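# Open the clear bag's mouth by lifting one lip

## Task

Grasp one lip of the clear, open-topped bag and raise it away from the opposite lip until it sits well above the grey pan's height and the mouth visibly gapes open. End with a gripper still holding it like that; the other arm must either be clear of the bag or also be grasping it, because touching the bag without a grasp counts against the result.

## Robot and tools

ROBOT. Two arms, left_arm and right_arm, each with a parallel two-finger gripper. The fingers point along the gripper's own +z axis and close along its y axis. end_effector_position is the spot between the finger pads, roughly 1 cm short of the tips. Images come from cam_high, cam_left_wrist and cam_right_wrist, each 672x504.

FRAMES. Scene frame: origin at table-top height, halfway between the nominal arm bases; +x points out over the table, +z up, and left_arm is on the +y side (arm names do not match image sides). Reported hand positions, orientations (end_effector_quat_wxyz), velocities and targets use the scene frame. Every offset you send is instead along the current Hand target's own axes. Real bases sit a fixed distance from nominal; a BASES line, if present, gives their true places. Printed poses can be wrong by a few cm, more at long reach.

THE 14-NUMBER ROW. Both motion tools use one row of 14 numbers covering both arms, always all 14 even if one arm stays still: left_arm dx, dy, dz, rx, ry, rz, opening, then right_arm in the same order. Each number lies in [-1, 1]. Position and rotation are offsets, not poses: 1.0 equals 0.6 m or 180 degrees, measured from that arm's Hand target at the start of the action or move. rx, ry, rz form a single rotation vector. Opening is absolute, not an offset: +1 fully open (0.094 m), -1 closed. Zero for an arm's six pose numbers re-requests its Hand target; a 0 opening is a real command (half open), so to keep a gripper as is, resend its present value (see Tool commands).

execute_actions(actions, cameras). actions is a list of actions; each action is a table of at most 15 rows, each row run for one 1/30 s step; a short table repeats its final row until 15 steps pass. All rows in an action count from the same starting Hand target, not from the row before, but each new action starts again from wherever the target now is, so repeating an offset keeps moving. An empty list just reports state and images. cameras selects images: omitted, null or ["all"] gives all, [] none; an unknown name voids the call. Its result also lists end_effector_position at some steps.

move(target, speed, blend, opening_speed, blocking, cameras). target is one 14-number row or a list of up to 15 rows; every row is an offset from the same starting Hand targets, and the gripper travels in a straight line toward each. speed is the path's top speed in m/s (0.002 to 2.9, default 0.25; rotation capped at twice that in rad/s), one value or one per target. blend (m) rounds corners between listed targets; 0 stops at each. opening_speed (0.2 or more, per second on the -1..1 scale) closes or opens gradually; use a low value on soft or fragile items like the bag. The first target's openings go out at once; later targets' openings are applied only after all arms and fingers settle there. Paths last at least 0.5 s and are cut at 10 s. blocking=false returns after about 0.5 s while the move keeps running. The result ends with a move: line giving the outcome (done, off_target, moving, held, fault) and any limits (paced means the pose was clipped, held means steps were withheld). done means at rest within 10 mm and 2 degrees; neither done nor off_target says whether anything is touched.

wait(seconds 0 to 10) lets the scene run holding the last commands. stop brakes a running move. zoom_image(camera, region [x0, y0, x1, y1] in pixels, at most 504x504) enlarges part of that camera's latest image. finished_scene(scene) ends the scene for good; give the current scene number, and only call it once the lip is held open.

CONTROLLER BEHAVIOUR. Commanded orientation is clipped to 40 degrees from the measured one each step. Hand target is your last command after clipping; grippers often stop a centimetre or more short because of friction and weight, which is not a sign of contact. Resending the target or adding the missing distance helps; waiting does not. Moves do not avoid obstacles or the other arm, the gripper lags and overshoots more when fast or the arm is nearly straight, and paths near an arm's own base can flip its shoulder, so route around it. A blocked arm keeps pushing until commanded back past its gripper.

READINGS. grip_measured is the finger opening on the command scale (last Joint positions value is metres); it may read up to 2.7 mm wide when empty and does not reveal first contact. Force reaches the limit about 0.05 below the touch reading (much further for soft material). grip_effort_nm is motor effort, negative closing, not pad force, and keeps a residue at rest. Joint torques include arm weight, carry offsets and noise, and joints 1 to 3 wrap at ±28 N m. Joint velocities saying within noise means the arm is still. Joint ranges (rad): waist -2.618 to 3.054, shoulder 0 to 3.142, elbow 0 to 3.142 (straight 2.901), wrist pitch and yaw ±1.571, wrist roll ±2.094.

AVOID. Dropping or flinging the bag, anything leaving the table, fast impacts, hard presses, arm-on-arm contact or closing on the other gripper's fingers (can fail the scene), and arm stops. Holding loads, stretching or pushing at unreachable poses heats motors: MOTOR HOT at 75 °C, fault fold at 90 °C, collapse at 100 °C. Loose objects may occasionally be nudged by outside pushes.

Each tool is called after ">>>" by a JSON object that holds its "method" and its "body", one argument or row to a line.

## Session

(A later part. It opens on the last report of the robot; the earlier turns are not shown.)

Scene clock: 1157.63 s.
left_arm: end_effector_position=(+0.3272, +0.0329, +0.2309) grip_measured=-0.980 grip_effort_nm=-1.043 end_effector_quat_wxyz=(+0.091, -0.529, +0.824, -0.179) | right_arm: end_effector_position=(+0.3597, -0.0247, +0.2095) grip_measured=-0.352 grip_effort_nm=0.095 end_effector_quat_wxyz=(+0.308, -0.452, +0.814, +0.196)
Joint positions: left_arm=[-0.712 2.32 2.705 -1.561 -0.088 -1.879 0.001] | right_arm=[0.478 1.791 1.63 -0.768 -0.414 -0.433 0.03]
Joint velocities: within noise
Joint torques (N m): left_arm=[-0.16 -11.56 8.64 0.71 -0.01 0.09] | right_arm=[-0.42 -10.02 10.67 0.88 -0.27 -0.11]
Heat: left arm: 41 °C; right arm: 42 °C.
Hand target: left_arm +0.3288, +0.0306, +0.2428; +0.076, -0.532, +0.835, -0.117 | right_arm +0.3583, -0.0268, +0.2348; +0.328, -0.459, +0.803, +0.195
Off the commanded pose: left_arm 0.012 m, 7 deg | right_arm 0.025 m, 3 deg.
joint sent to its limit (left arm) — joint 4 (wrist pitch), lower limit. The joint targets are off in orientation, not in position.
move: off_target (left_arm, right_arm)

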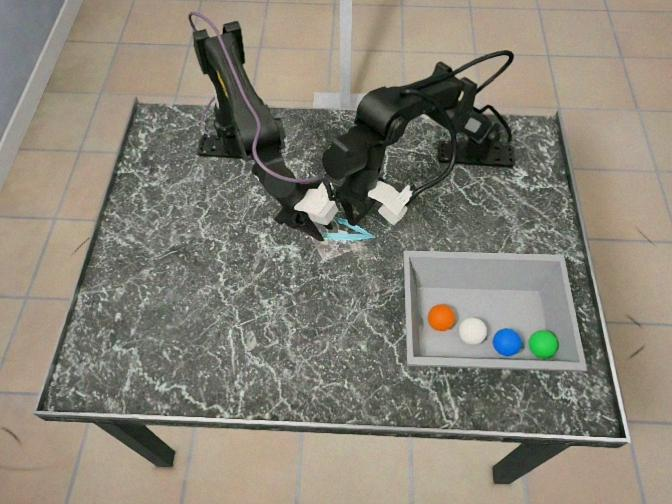

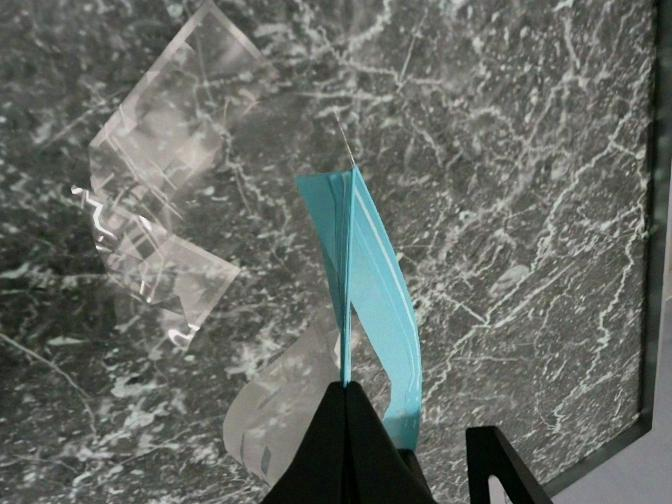

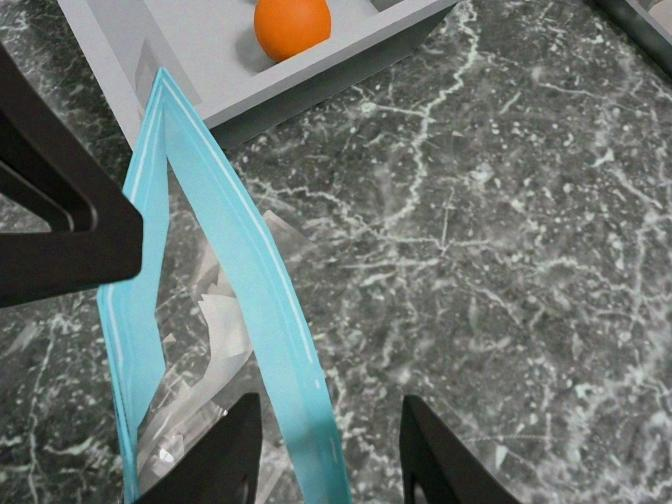

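>>> {"method": "move", "body": {
  "target": [0,0,0,0,0,0,-1,0.05,-0.01,-0.07,0,0,0,-0.35],
  "speed": 0.08
}}

>>> {"method": "zoom_image", "body": {
  "camera": "cam_high",
  "region": [240, 150, 440, 300]
}}

Scene clock: 1170.30 s.
left_arm: end_effector_position=(+0.3272, +0.0329, +0.2309) grip_measured=-0.980 grip_effort_nm=-1.038 end_effector_quat_wxyz=(+0.091, -0.529, +0.824, -0.179) | right_arm: end_effector_position=(+0.3526, -0.0719, +0.2447) grip_measured=-0.352 grip_effort_nm=0.090 end_effector_quat_wxyz=(+0.339, -0.451, +0.806, +0.182)
Joint positions: left_arm=[-0.712 2.32 2.705 -1.561 -0.088 -1.879 0.001] | right_arm=[0.373 1.665 1.6 -0.835 -0.454 -0.523 0.03]
Joint velocities: within noise
Joint torques (N m): left_arm=[-0.21 -11.58 8.62 0.72 -0.02 0.09] | right_arm=[-0.47 -8.79 5.23 0.93 -0.54 -0.12]
Heat: left arm: 40 °C; right arm: 45 °C.
Hand target: left_arm +0.3288, +0.0306, +0.2428; +0.076, -0.532, +0.835, -0.117 | right_arm +0.3381, -0.0739, +0.2433; +0.328, -0.459, +0.803, +0.195
Off the commanded pose: left_arm 0.012 m, 7 deg | right_arm 0.015 m, 2 deg.
joint sent to its limit (left arm) — joint 4 (wrist pitch), lower limit. The joint targets are off in orientation, not in position.
move: off_target (left_arm, right_arm)

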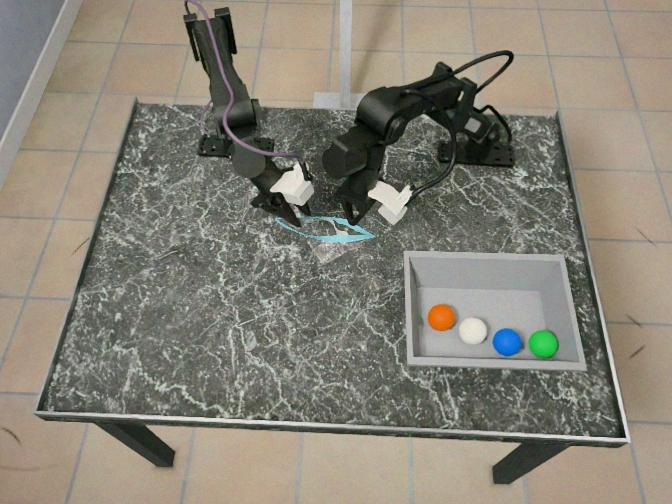

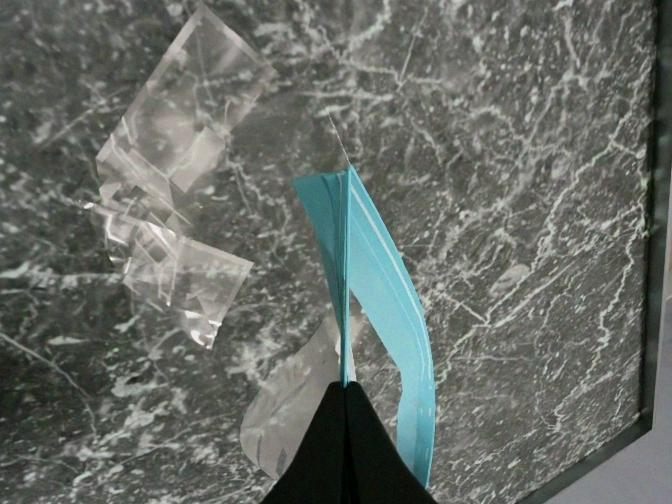

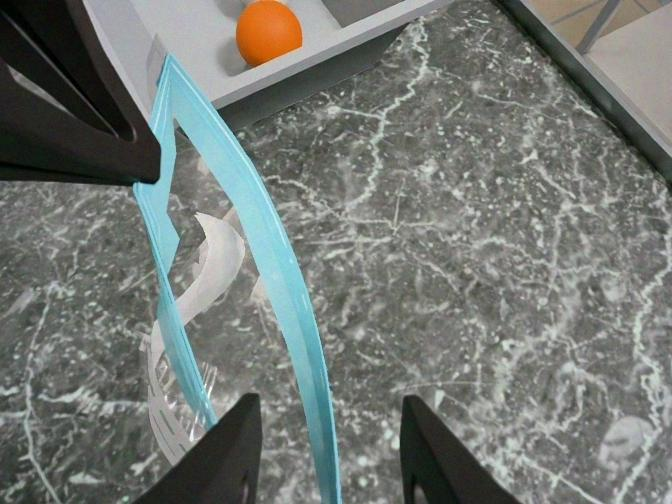

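Scaled by 2.520 from the camera's 672x504 image, which has a finer 960x720 frame.

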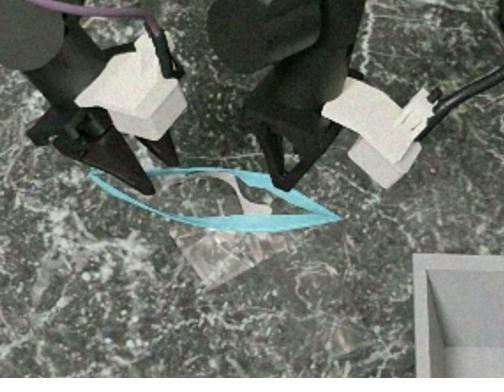

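>>> {"method": "move", "body": {
  "target": [0,0,0,0,0,0,-1,0.03,0.01,0.033,0,0,0,-0.35],
  "speed": 0.05
}}

>>> {"method": "zoom_image", "body": {
  "camera": "cam_right_wrist",
  "region": [170, 200, 470, 500]
}}

Scene clock: 1177.53 s.
left_arm: end_effector_position=(+0.3272, +0.0329, +0.2309) grip_measured=-0.980 grip_effort_nm=-1.043 end_effector_quat_wxyz=(+0.091, -0.529, +0.824, -0.179) | right_arm: end_effector_position=(+0.3377, -0.0751, +0.2081) grip_measured=-0.352 grip_effort_nm=0.095 end_effector_quat_wxyz=(+0.309, -0.451, +0.816, +0.187)
Joint positions: left_arm=[-0.712 2.32 2.705 -1.561 -0.088 -1.879 0.001] | right_arm=[0.378 1.642 1.464 -0.788 -0.454 -0.525 0.03]
Joint velocities: within noise
Joint torques (N m): left_arm=[-0.2 -11.58 8.61 0.71 -0.01 0.1] | right_arm=[0.47 -8.92 5.24 1.5 -0.44 0.02]
Heat: left arm: 40 °C; right arm: 44 °C.
Hand target: left_arm +0.3288, +0.0306, +0.2428; +0.076, -0.532, +0.835, -0.117 | right_arm +0.3332, -0.0696, +0.2167; +0.328, -0.459, +0.803, +0.195
Off the commanded pose: left_arm 0.012 m, 7 deg | right_arm 0.011 m, 3 deg.
joint sent to its limit (left arm) — joint 4 (wrist pitch), lower limit. The joint targets are off in orientation, not in position.
move: off_target (left_arm, right_arm)

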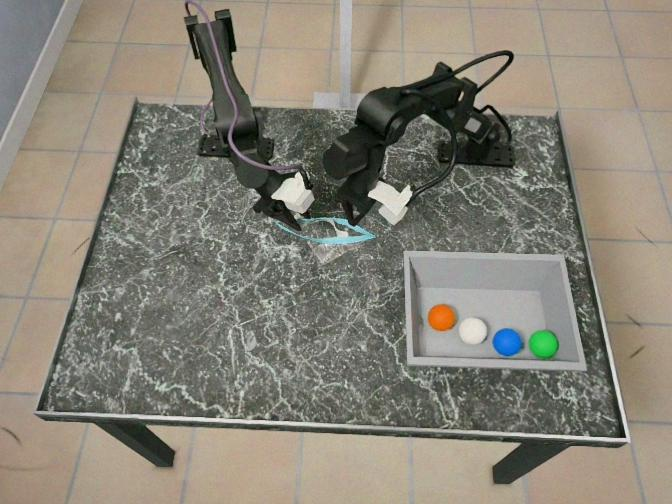

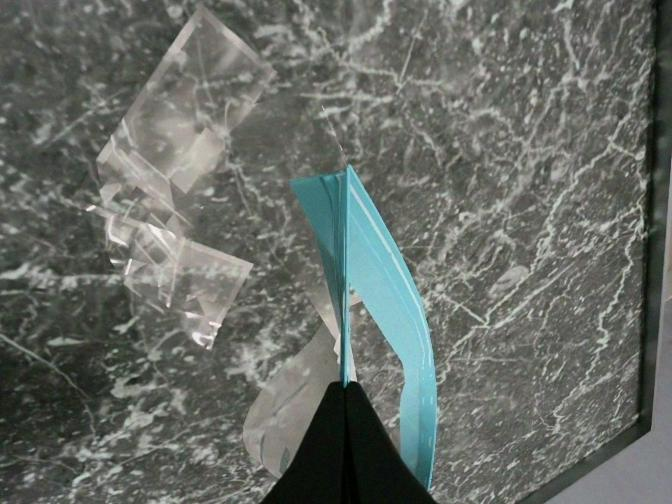

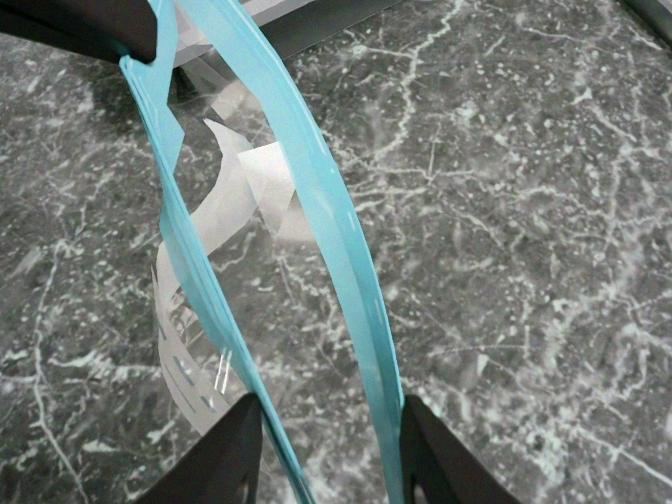

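Scaled by 1.680 from the camera's 672x504 image, which has a finer 960x720 frame.

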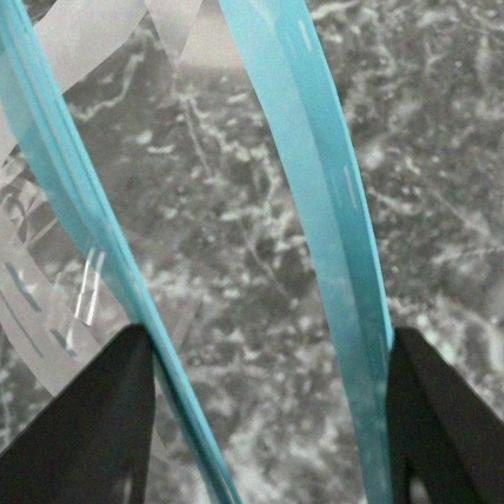

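>>> {"method": "move", "body": {
  "target": [
    [0,0,0,0,0,0,-1,-0.03,0,-0.033,0,0,0,-0.35],
    [0,0,0,0,0,0,-1,-0.03,-0.026,-0.033,0,0,0,-0.35]
  ],
  "speed": 0.06
}}

>>> {"method": "zoom_image", "body": {
  "camera": "cam_right_wrist",
  "region": [170, 200, 470, 500]
}}

Scene clock: 1185.60 s.
left_arm: end_effector_position=(+0.3272, +0.0329, +0.2309) grip_measured=-0.980 grip_effort_nm=-1.043 end_effector_quat_wxyz=(+0.091, -0.529, +0.824, -0.179) | right_arm: end_effector_position=(+0.3470, -0.0822, +0.2389) grip_measured=-0.352 grip_effort_nm=0.090 end_effector_quat_wxyz=(+0.332, -0.450, +0.809, +0.182)
Joint positions: left_arm=[-0.712 2.32 2.705 -1.561 -0.088 -1.879 0.001] | right_arm=[0.35 1.642 1.562 -0.844 -0.466 -0.543 0.03]
Joint velocities: within noise
Joint torques (N m): left_arm=[-0.24 -11.58 8.59 0.71 -0.03 0.1] | right_arm=[-0.31 -5.27 10.3 0.9 -0.55 -0.11]
Heat: left arm: 39 °C; right arm: 43 °C.
Hand target: left_arm +0.3288, +0.0306, +0.2428; +0.076, -0.532, +0.835, -0.117 | right_arm +0.3463, -0.0786, +0.2433; +0.328, -0.459, +0.803, +0.195
Off the commanded pose: left_arm 0.012 m, 7 deg | right_arm 0.006 m, 2 deg.
joint sent to its limit (left arm) — joint 4 (wrist pitch), lower limit. The joint targets are off in orientation, not in position.
move: off_target (left_arm)

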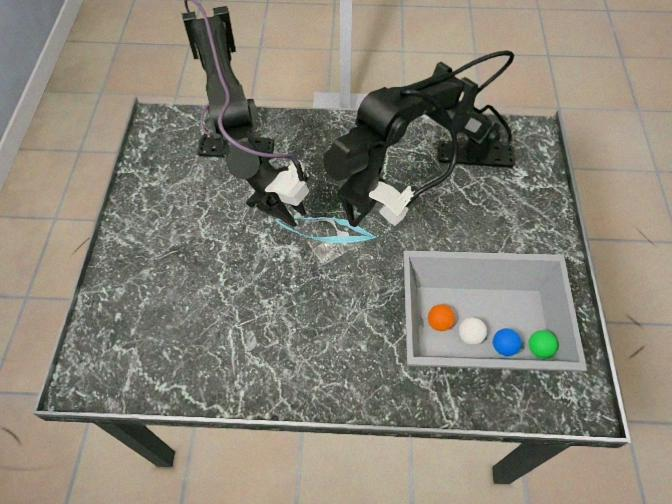

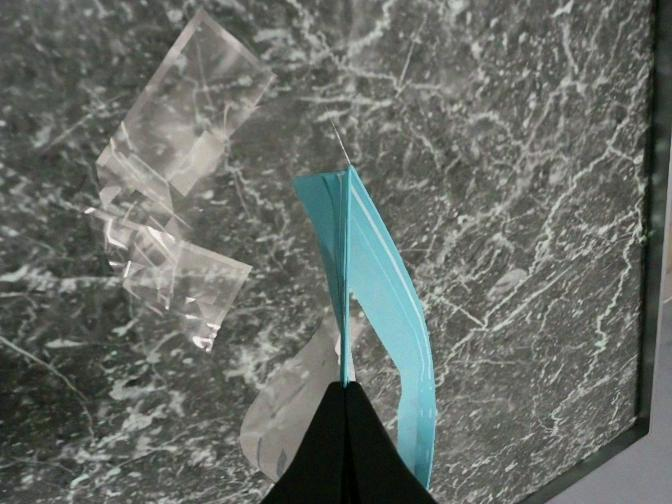

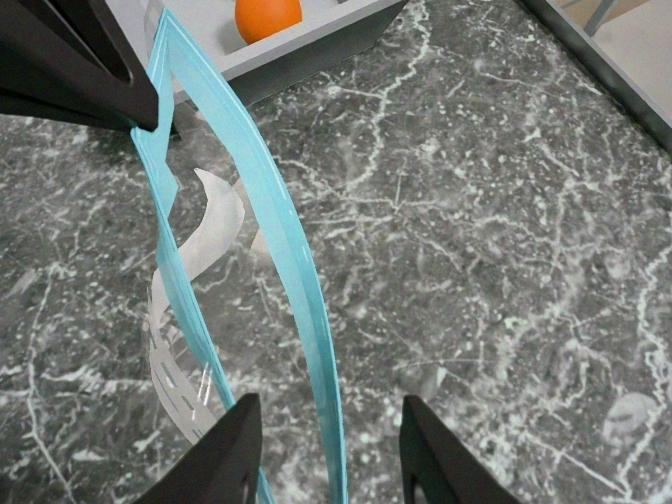

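Scaled by 1.680 from the camera's 672x504 image, which has a finer 960x720 frame.

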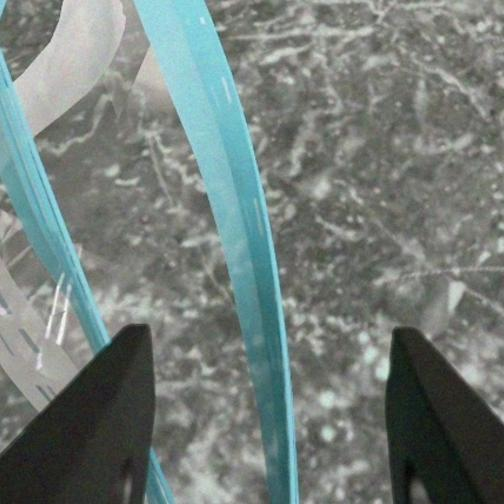

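>>> {"method": "move", "body": {
  "target": [0,0,0,0,0,0,-1,0.0345,-0.002,0.0405,0,0,0,-0.35],
  "speed": 0.05
}}

>>> {"method": "zoom_image", "body": {
  "camera": "cam_right_wrist",
  "region": [170, 200, 470, 500]
}}

Scene clock: 1196.33 s.
left_arm: end_effector_position=(+0.3272, +0.0329, +0.2309) grip_measured=-0.980 grip_effort_nm=-1.038 end_effector_quat_wxyz=(+0.091, -0.529, +0.824, -0.179) | right_arm: end_effector_position=(+0.3473, -0.0820, +0.2206) grip_measured=-0.352 grip_effort_nm=0.095 end_effector_quat_wxyz=(+0.328, -0.450, +0.811, +0.183)
Joint positions: left_arm=[-0.712 2.32 2.705 -1.561 -0.088 -1.879 0.001] | right_arm=[0.35 1.642 1.494 -0.786 -0.466 -0.543 0.03]
Joint velocities: within noise
Joint torques (N m): left_arm=[-0.23 -11.58 8.61 0.71 -0.02 0.09] | right_arm=[-0.14 -5.57 5.31 1.54 -0.54 -0.1]
Heat: left arm: 39 °C; right arm: 41 °C.
Hand target: left_arm +0.3288, +0.0306, +0.2428; +0.076, -0.532, +0.835, -0.117 | right_arm +0.3482, -0.0769, +0.2114; +0.328, -0.459, +0.803, +0.195
Off the commanded pose: left_arm 0.012 m, 7 deg | right_arm 0.011 m, 2 deg.
joint sent to its limit (left arm) — joint 4 (wrist pitch), lower limit. The joint targets are off in orientation, not in position.
move: off_target (left_arm, right_arm)

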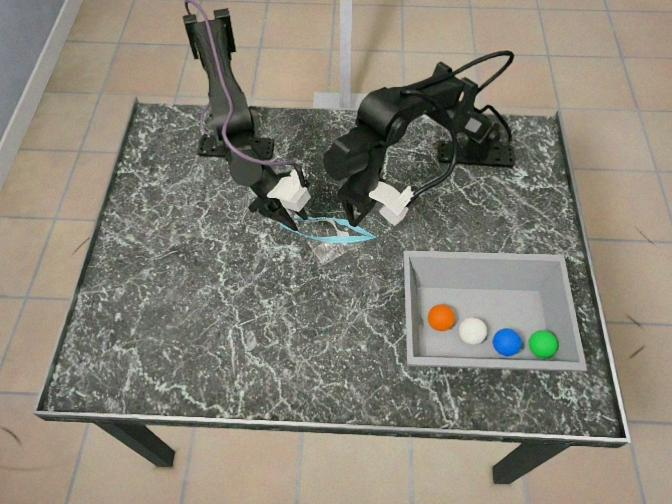

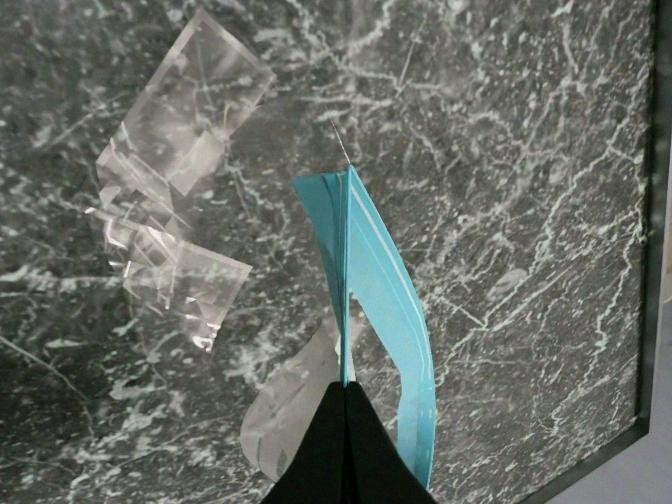

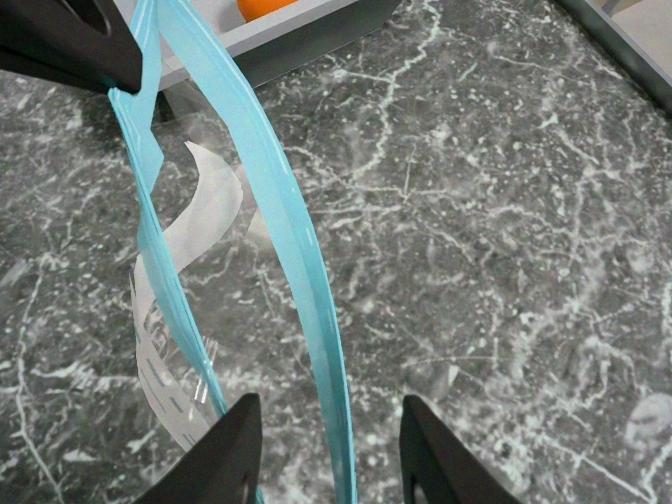

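Scaled by 1.680 from the camera's 672x504 image, which has a finer 960x720 frame.

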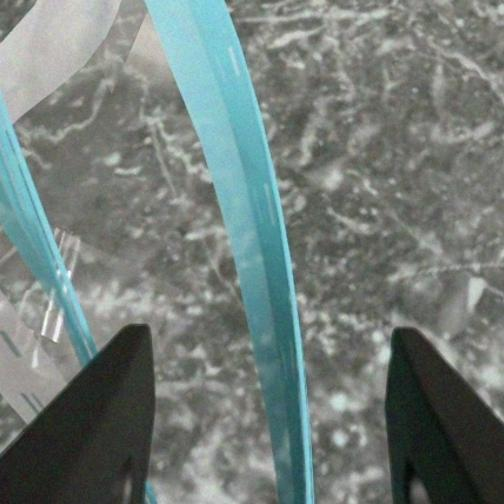

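>>> {"method": "move", "body": {
  "target": [0,0,0,0,0,0,-1,0.0335,-0.002,0.037,0,0,0,-0.35],
  "speed": 0.05
}}

>>> {"method": "zoom_image", "body": {
  "camera": "cam_right_wrist",
  "region": [170, 200, 470, 500]
}}

Scene clock: 1200.57 s.
left_arm: end_effector_position=(+0.3272, +0.0329, +0.2309) grip_measured=-0.980 grip_effort_nm=-1.038 end_effector_quat_wxyz=(+0.091, -0.529, +0.824, -0.179) | right_arm: end_effector_position=(+0.3500, -0.0812, +0.1909) grip_measured=-0.352 grip_effort_nm=0.095 end_effector_quat_wxyz=(+0.328, -0.450, +0.810, +0.183)
Joint positions: left_arm=[-0.712 2.32 2.705 -1.561 -0.088 -1.879 0.001] | right_arm=[0.35 1.648 1.383 -0.668 -0.466 -0.543 0.03]
Joint velocities: within noise
Joint torques (N m): left_arm=[-0.21 -11.54 8.61 0.72 -0.01 0.09] | right_arm=[-0.08 -5.63 5.34 1.56 -0.53 -0.1]
Heat: left arm: 39 °C; right arm: 41 °C.
Hand target: left_arm +0.3288, +0.0306, +0.2428; +0.076, -0.532, +0.835, -0.117 | right_arm +0.3497, -0.0761, +0.1815; +0.328, -0.459, +0.803, +0.195
Off the commanded pose: left_arm 0.012 m, 7 deg | right_arm 0.011 m, 2 deg.
joint sent to its limit (left arm) — joint 4 (wrist pitch), lower limit. The joint targets are off in orientation, not in position.
move: off_target (left_arm, right_arm)

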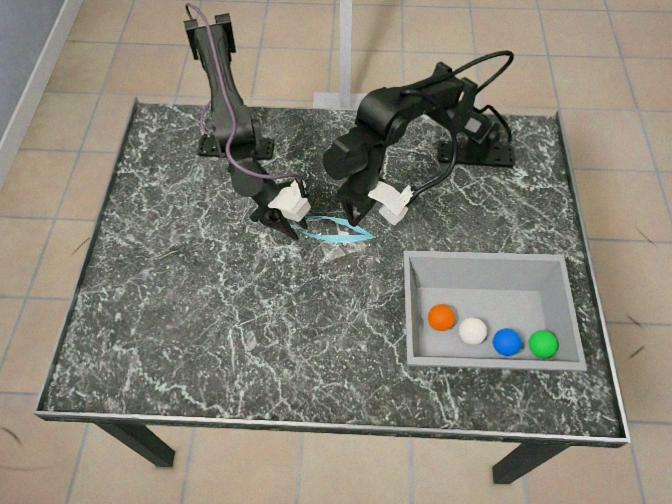

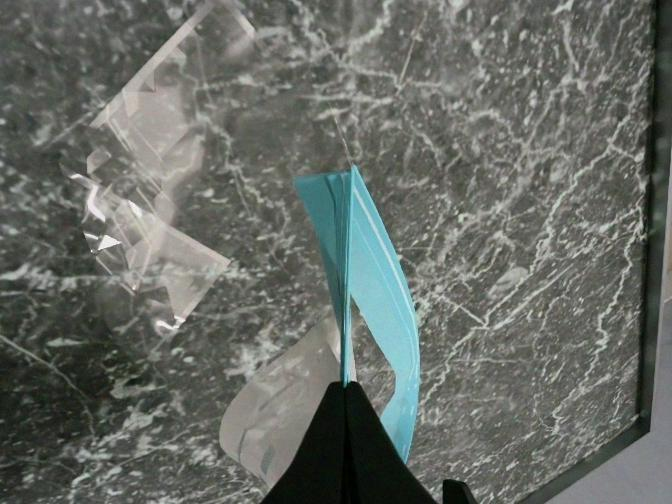

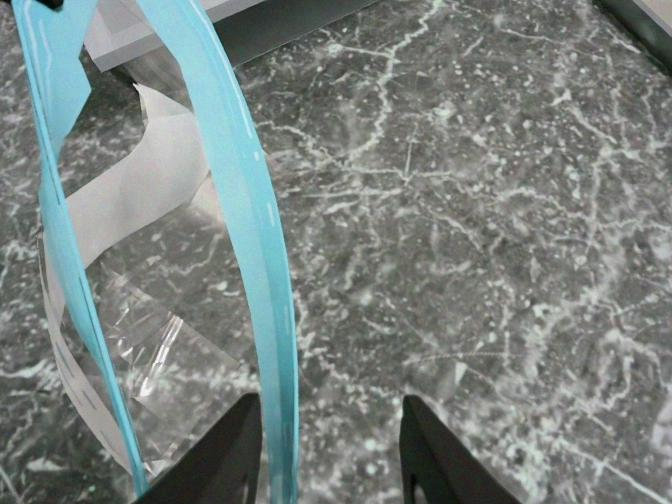

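Scaled by 1.680 from the camera's 672x504 image, which has a finer 960x720 frame.

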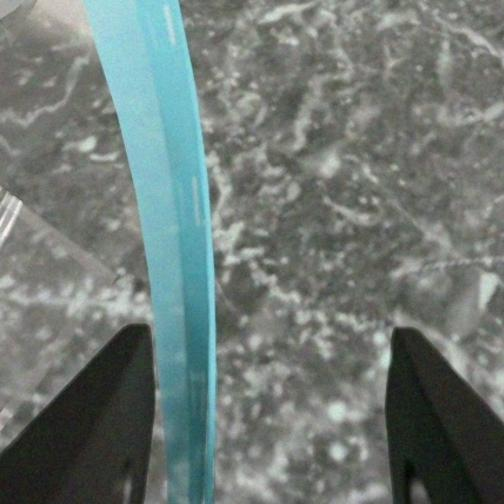

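>>> {"method": "move", "body": {
  "target": [0,0,0,0,0,0,-1,0,0,0,0,0,0,-0.8],
  "opening_speed": 0.25
}}

>>> {"method": "zoom_image", "body": {
  "camera": "cam_right_wrist",
  "region": [170, 200, 470, 500]
}}

Scene clock: 1210.43 s.
left_arm: end_effector_position=(+0.3272, +0.0329, +0.2309) grip_measured=-0.980 grip_effort_nm=-1.038 end_effector_quat_wxyz=(+0.091, -0.529, +0.824, -0.179) | right_arm: end_effector_position=(+0.3503, -0.0811, +0.1911) grip_measured=-0.798 grip_effort_nm=-0.115 end_effector_quat_wxyz=(+0.329, -0.450, +0.810, +0.183)
Joint positions: left_arm=[-0.712 2.32 2.705 -1.561 -0.088 -1.879 0.001] | right_arm=[0.35 1.648 1.383 -0.666 -0.466 -0.543 0.009]
Joint velocities: within noise
Joint torques (N m): left_arm=[-0.24 -11.55 8.65 0.71 0 0.11] | right_arm=[-0.08 -5.63 5.34 1.53 -0.53 -0.09]
Heat: left arm: 39 °C; right arm: 40 °C.
Hand target: left_arm +0.3288, +0.0306, +0.2428; +0.076, -0.532, +0.835, -0.117 | right_arm +0.3497, -0.0761, +0.1815; +0.328, -0.459, +0.803, +0.195
Off the commanded pose: left_arm 0.012 m, 7 deg | right_arm 0.011 m, 2 deg.
joint sent to its limit (left arm) — joint 4 (wrist pitch), lower limit. The joint targets are off in orientation, not in position.
move: off_target (left_arm, right_arm)

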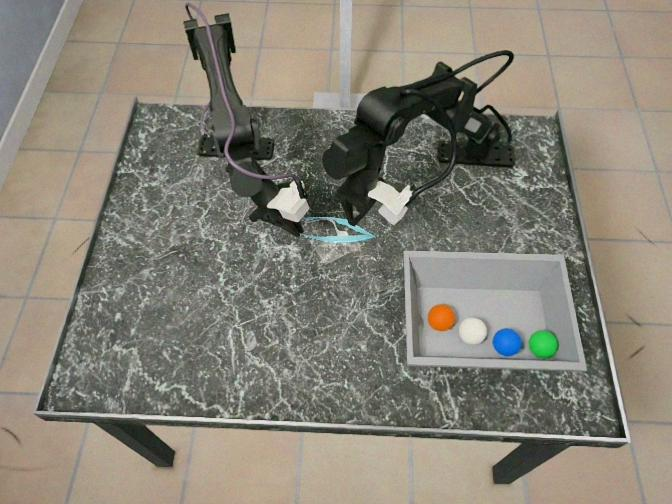

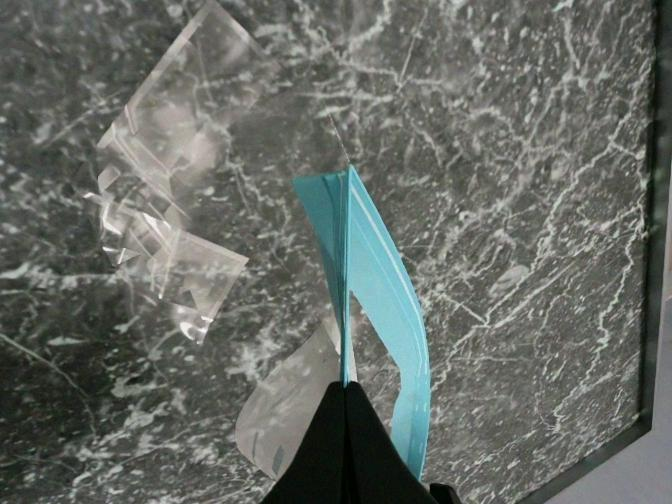

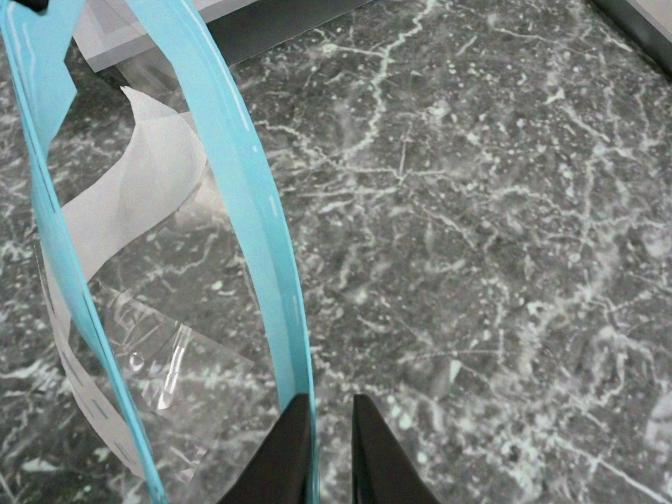

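Scaled by 1.680 from the camera's 672x504 image, which has a finer 960x720 frame.

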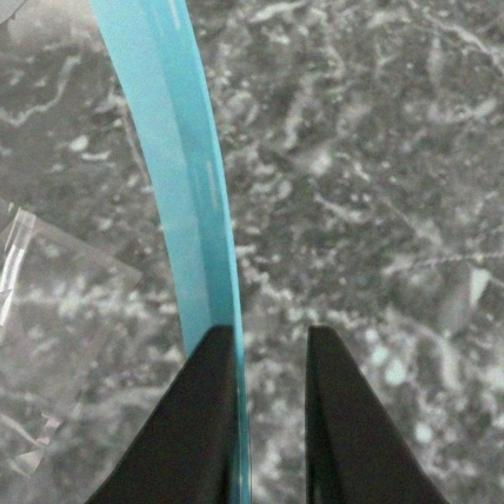

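>>> {"method": "move", "body": {
  "target": [0,0,0,0,0,0,-1,0,0,0,0,0,0,-1],
  "opening_speed": 0.2
}}

>>> {"method": "zoom_image", "body": {
  "camera": "cam_right_wrist",
  "region": [170, 200, 470, 500]
}}

Scene clock: 1215.03 s.
left_arm: end_effector_position=(+0.3272, +0.0329, +0.2309) grip_measured=-0.980 grip_effort_nm=-1.038 end_effector_quat_wxyz=(+0.091, -0.529, +0.824, -0.179) | right_arm: end_effector_position=(+0.3505, -0.0810, +0.1914) grip_measured=-0.995 grip_effort_nm=-0.276 end_effector_quat_wxyz=(+0.329, -0.450, +0.810, +0.183)
Joint positions: left_arm=[-0.712 2.32 2.705 -1.561 -0.088 -1.879 0.001] | right_arm=[0.35 1.648 1.383 -0.665 -0.466 -0.543 0]
Joint velocities: within noise
Joint torques (N m): left_arm=[-0.23 -11.56 8.62 0.71 -0.01 0.09] | right_arm=[-0.06 -5.6 5.33 1.53 -0.53 -0.09]
Heat: left arm: 39 °C; right arm: 40 °C.
Hand target: left_arm +0.3288, +0.0306, +0.2428; +0.076, -0.532, +0.835, -0.117 | right_arm +0.3497, -0.0761, +0.1815; +0.328, -0.459, +0.803, +0.195
Off the commanded pose: left_arm 0.012 m, 7 deg | right_arm 0.011 m, 2 deg.
joint sent to its limit (left arm) — joint 4 (wrist pitch), lower limit. The joint targets are off in orientation, not in position.
move: off_target (left_arm, right_arm)

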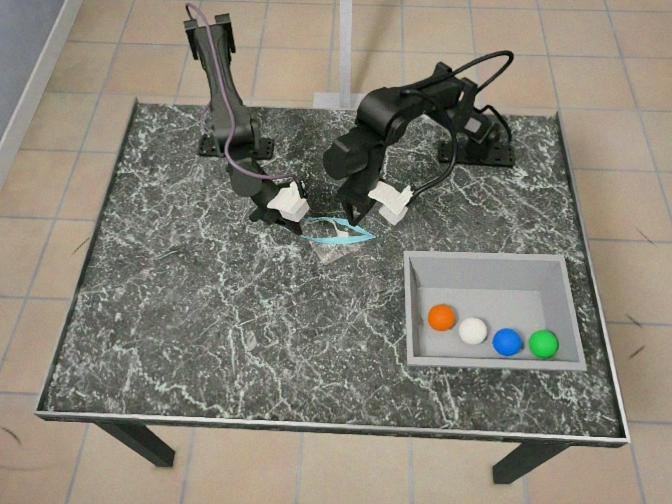

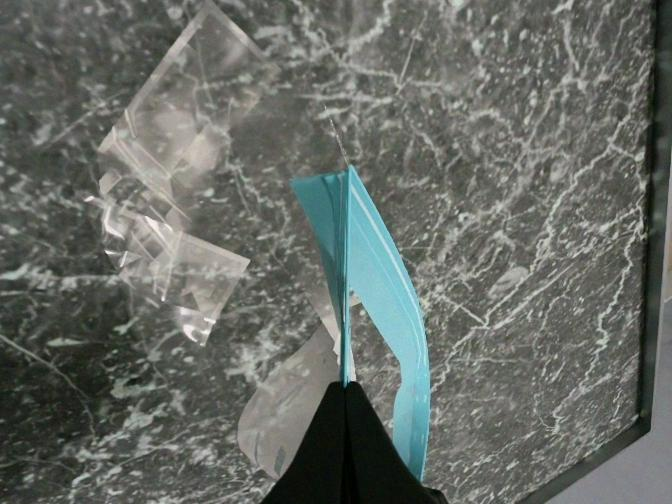

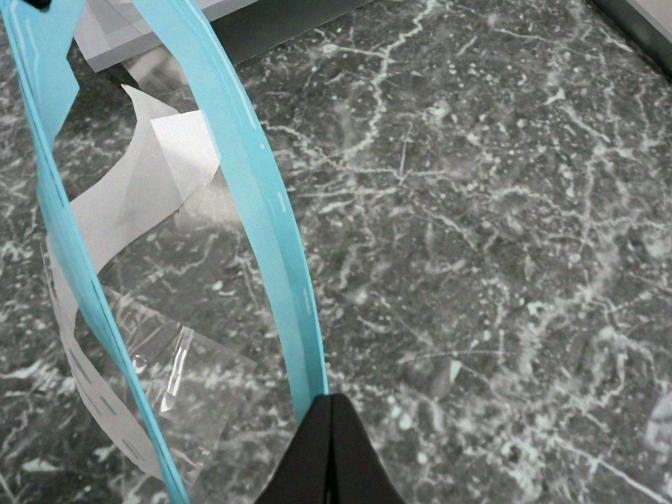

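Scaled by 1.680 from the camera's 672x504 image, which has a finer 960x720 frame.

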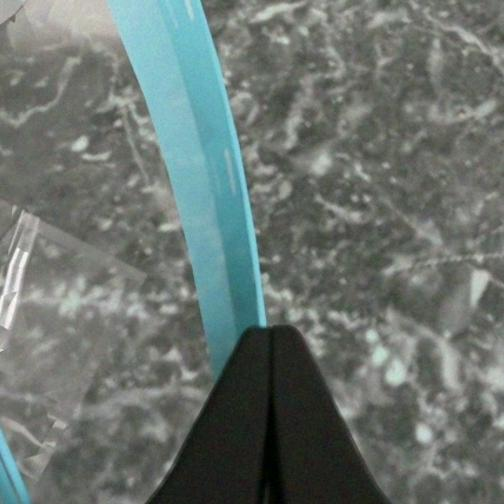

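>>> {"method": "move", "body": {
  "target": [0,0,0,0,0,0,-1,0,-0.03,0,0,0,0,-1],
  "speed": 0.05
}}

>>> {"method": "zoom_image", "body": {
  "camera": "cam_right_wrist",
  "region": [170, 200, 470, 500]
}}

Scene clock: 1224.93 s.
left_arm: end_effector_position=(+0.3272, +0.0329, +0.2309) grip_measured=-0.980 grip_effort_nm=-1.043 end_effector_quat_wxyz=(+0.091, -0.529, +0.824, -0.179) | right_arm: end_effector_position=(+0.3587, -0.0907, +0.1727) grip_measured=-0.995 grip_effort_nm=-0.281 end_effector_quat_wxyz=(+0.314, -0.449, +0.816, +0.185)
Joint positions: left_arm=[-0.712 2.32 2.705 -1.561 -0.088 -1.879 0.001] | right_arm=[0.316 1.697 1.383 -0.665 -0.484 -0.577 0]
Joint velocities: within noise
Joint torques (N m): left_arm=[-0.21 -11.6 8.64 0.71 -0.01 0.1] | right_arm=[-0.43 -5.9 9.78 1.22 -0.59 -0.09]
Heat: left arm: 39 °C; right arm: 40 °C.
Hand target: left_arm +0.3288, +0.0306, +0.2428; +0.076, -0.532, +0.835, -0.117 | right_arm +0.3653, -0.0852, +0.1812; +0.328, -0.459, +0.803, +0.195
Off the commanded pose: left_arm 0.012 m, 7 deg | right_arm 0.012 m, 3 deg.
joint sent to its limit (left arm) — joint 4 (wrist pitch), lower limit. The joint targets are off in orientation, not in position.
move: off_target (left_arm, right_arm)

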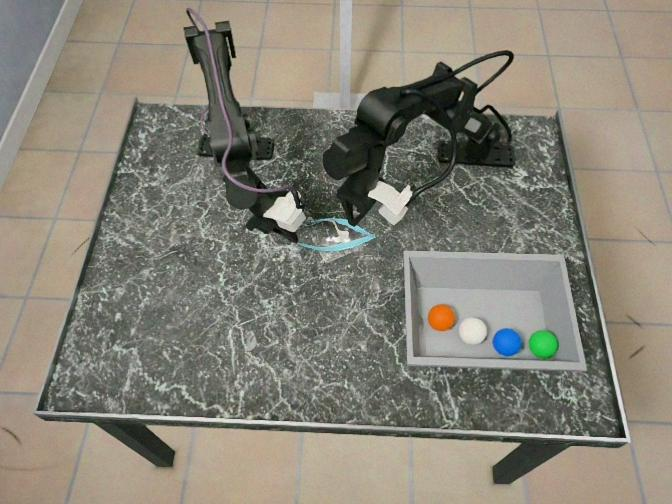

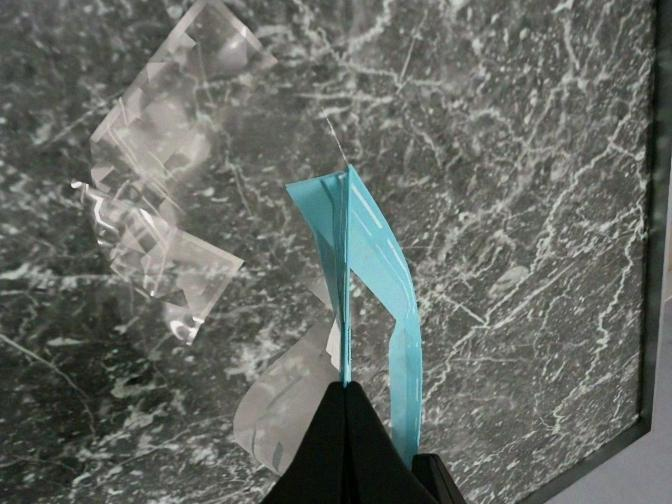

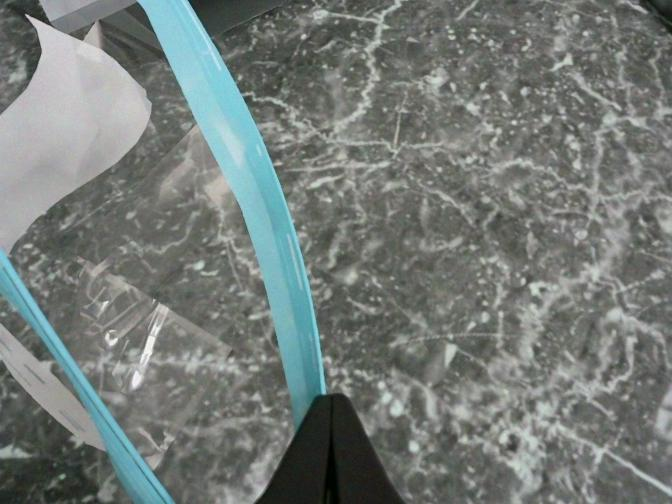

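Scaled by 1.680 from the camera's 672x504 image, which has a finer 960x720 frame.

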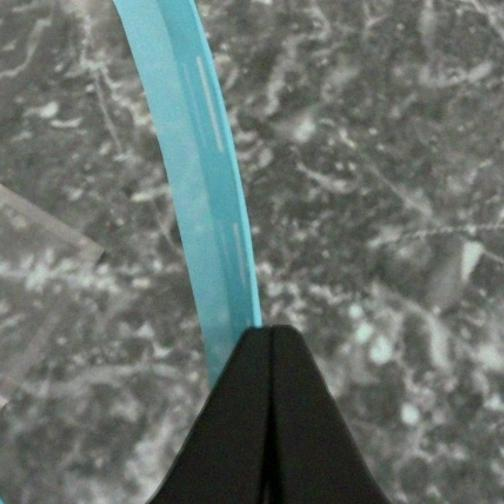

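>>> {"method": "move", "body": {
  "target": [0,0,0,0,0,0,-1,-0.02,-0.025,-0.025,0,0,0,-1],
  "speed": 0.04
}}

>>> {"method": "zoom_image", "body": {
  "camera": "cam_right_wrist",
  "region": [170, 200, 470, 500]
}}

>>> {"method": "zoom_image", "body": {
  "camera": "cam_high",
  "region": [240, 150, 440, 300]
}}

Scene clock: 1230.77 s.
left_arm: end_effector_position=(+0.3272, +0.0329, +0.2309) grip_measured=-0.980 grip_effort_nm=-1.038 end_effector_quat_wxyz=(+0.091, -0.529, +0.824, -0.179) | right_arm: end_effector_position=(+0.3764, -0.0980, +0.1951) grip_measured=-0.995 grip_effort_nm=-0.281 end_effector_quat_wxyz=(+0.330, -0.451, +0.809, +0.182)
Joint positions: left_arm=[-0.712 2.32 2.705 -1.561 -0.088 -1.879 0.001] | right_arm=[0.283 1.731 1.495 -0.723 -0.504 -0.608 0]
Joint velocities: within noise
Joint torques (N m): left_arm=[-0.21 -11.6 8.61 0.72 -0.01 0.1] | right_arm=[-0.42 -5.97 10.51 0.85 -0.6 -0.11]
Heat: left arm: 40 °C; right arm: 40 °C.
Hand target: left_arm +0.3288, +0.0306, +0.2428; +0.076, -0.532, +0.835, -0.117 | right_arm +0.3774, -0.0947, +0.2000; +0.328, -0.459, +0.803, +0.195
Off the commanded pose: left_arm 0.012 m, 7 deg | right_arm 0.006 m, 2 deg.
joint sent to its limit (left arm) — joint 4 (wrist pitch), lower limit. The joint targets are off in orientation, not in position.
move: off_target (left_arm)

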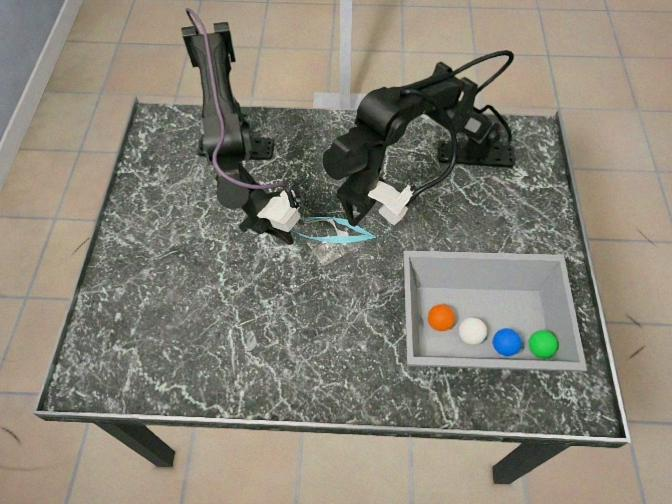

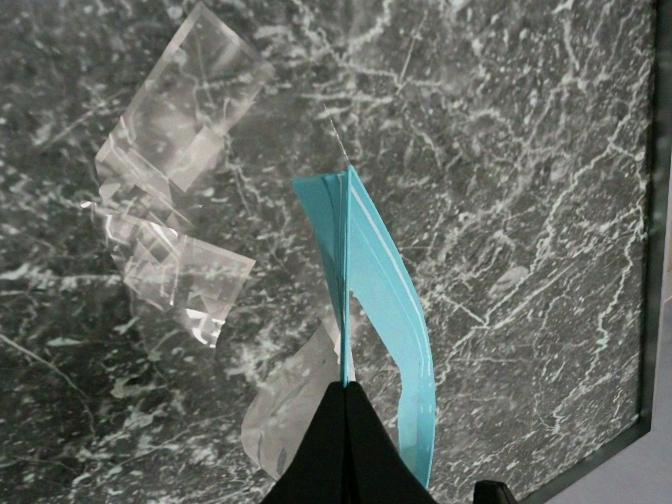

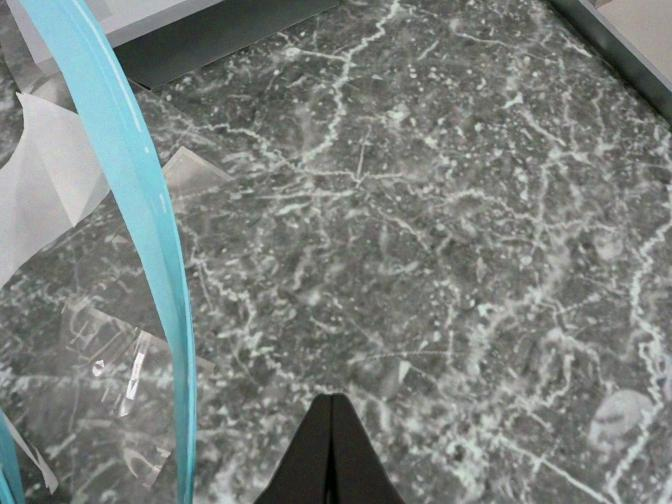

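Scaled by 1.680 from the camera's 672x504 image, which has a finer 960x720 frame.

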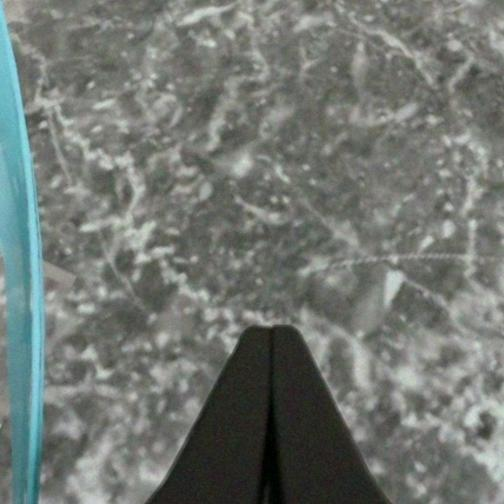

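Scaled by 2.520 from the camera's 672x504 image, which has a finer 960x720 frame.

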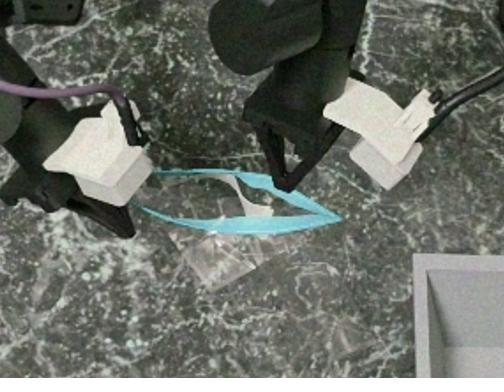

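>>> {"method": "move", "body": {
  "target": [
    [0,0,0,0,0,0,-1,-0.05,0,-0.0555,0,0,0,-1],
    [0,0,0,0,0,0,-1,-0.05,0,-0.0555,0,0,0,-0.35],
    [0,0,0,0,0,0,-1,-0.05,0.06,-0.0555,0,0,0,-0.35]
  ],
  "speed": 0.08
}}

Scene clock: 1244.40 s.
left_arm: end_effector_position=(+0.3272, +0.0329, +0.2309) grip_measured=-0.980 grip_effort_nm=-1.043 end_effector_quat_wxyz=(+0.091, -0.529, +0.824, -0.179) | right_arm: end_effector_position=(+0.3485, -0.0780, +0.2426) grip_measured=-0.352 grip_effort_nm=0.095 end_effector_quat_wxyz=(+0.319, -0.460, +0.805, +0.198)
Joint positions: left_arm=[-0.712 2.32 2.705 -1.561 -0.088 -1.879 0.001] | right_arm=[0.345 1.687 1.636 -0.909 -0.503 -0.568 0.03]
Joint velocities: within noise
Joint torques (N m): left_arm=[-0.25 -11.54 8.61 0.72 -0.02 0.09] | right_arm=[0.08 -8.72 5.15 1.35 -0.18 0.11]
Heat: left arm: 40 °C; right arm: 40 °C.
Hand target: left_arm +0.3288, +0.0306, +0.2428; +0.076, -0.532, +0.835, -0.117 | right_arm +0.3456, -0.0788, +0.2453; +0.328, -0.459, +0.803, +0.195
Off the commanded pose: left_arm 0.012 m, 7 deg | right_arm 0.004 m, 1 deg.
joint sent to its limit (left arm) — joint 4 (wrist pitch), lower limit. The joint targets are off in orientation, not in position.
move: off_target (left_arm)

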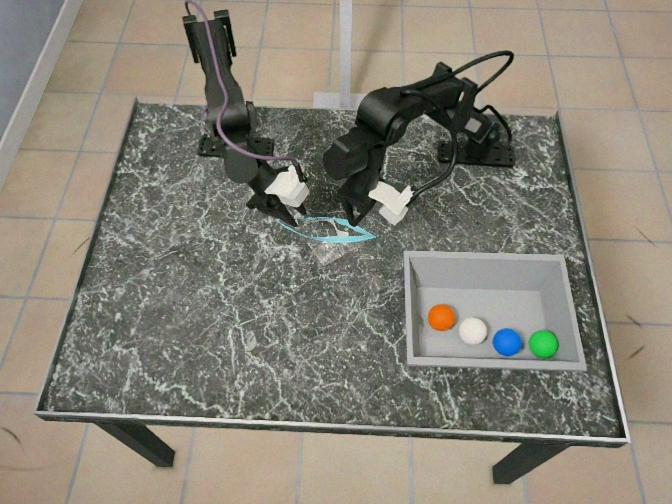

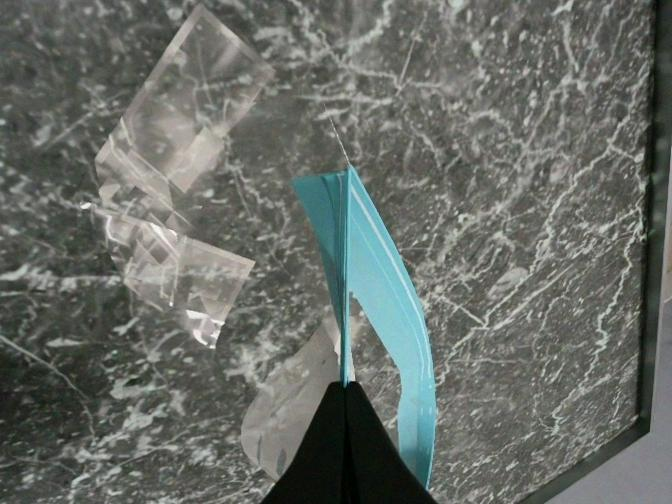

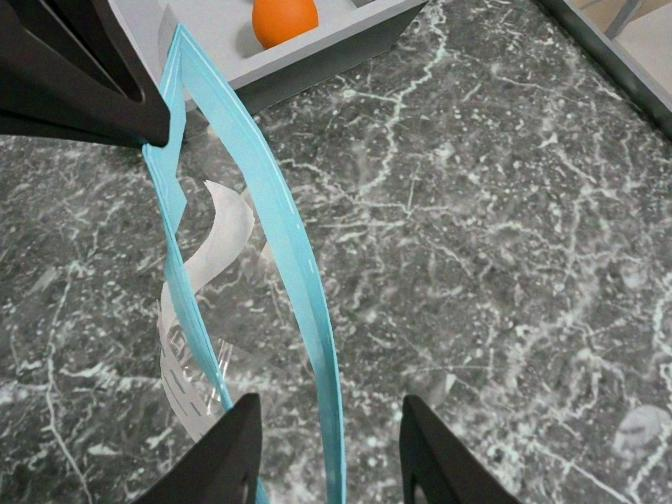

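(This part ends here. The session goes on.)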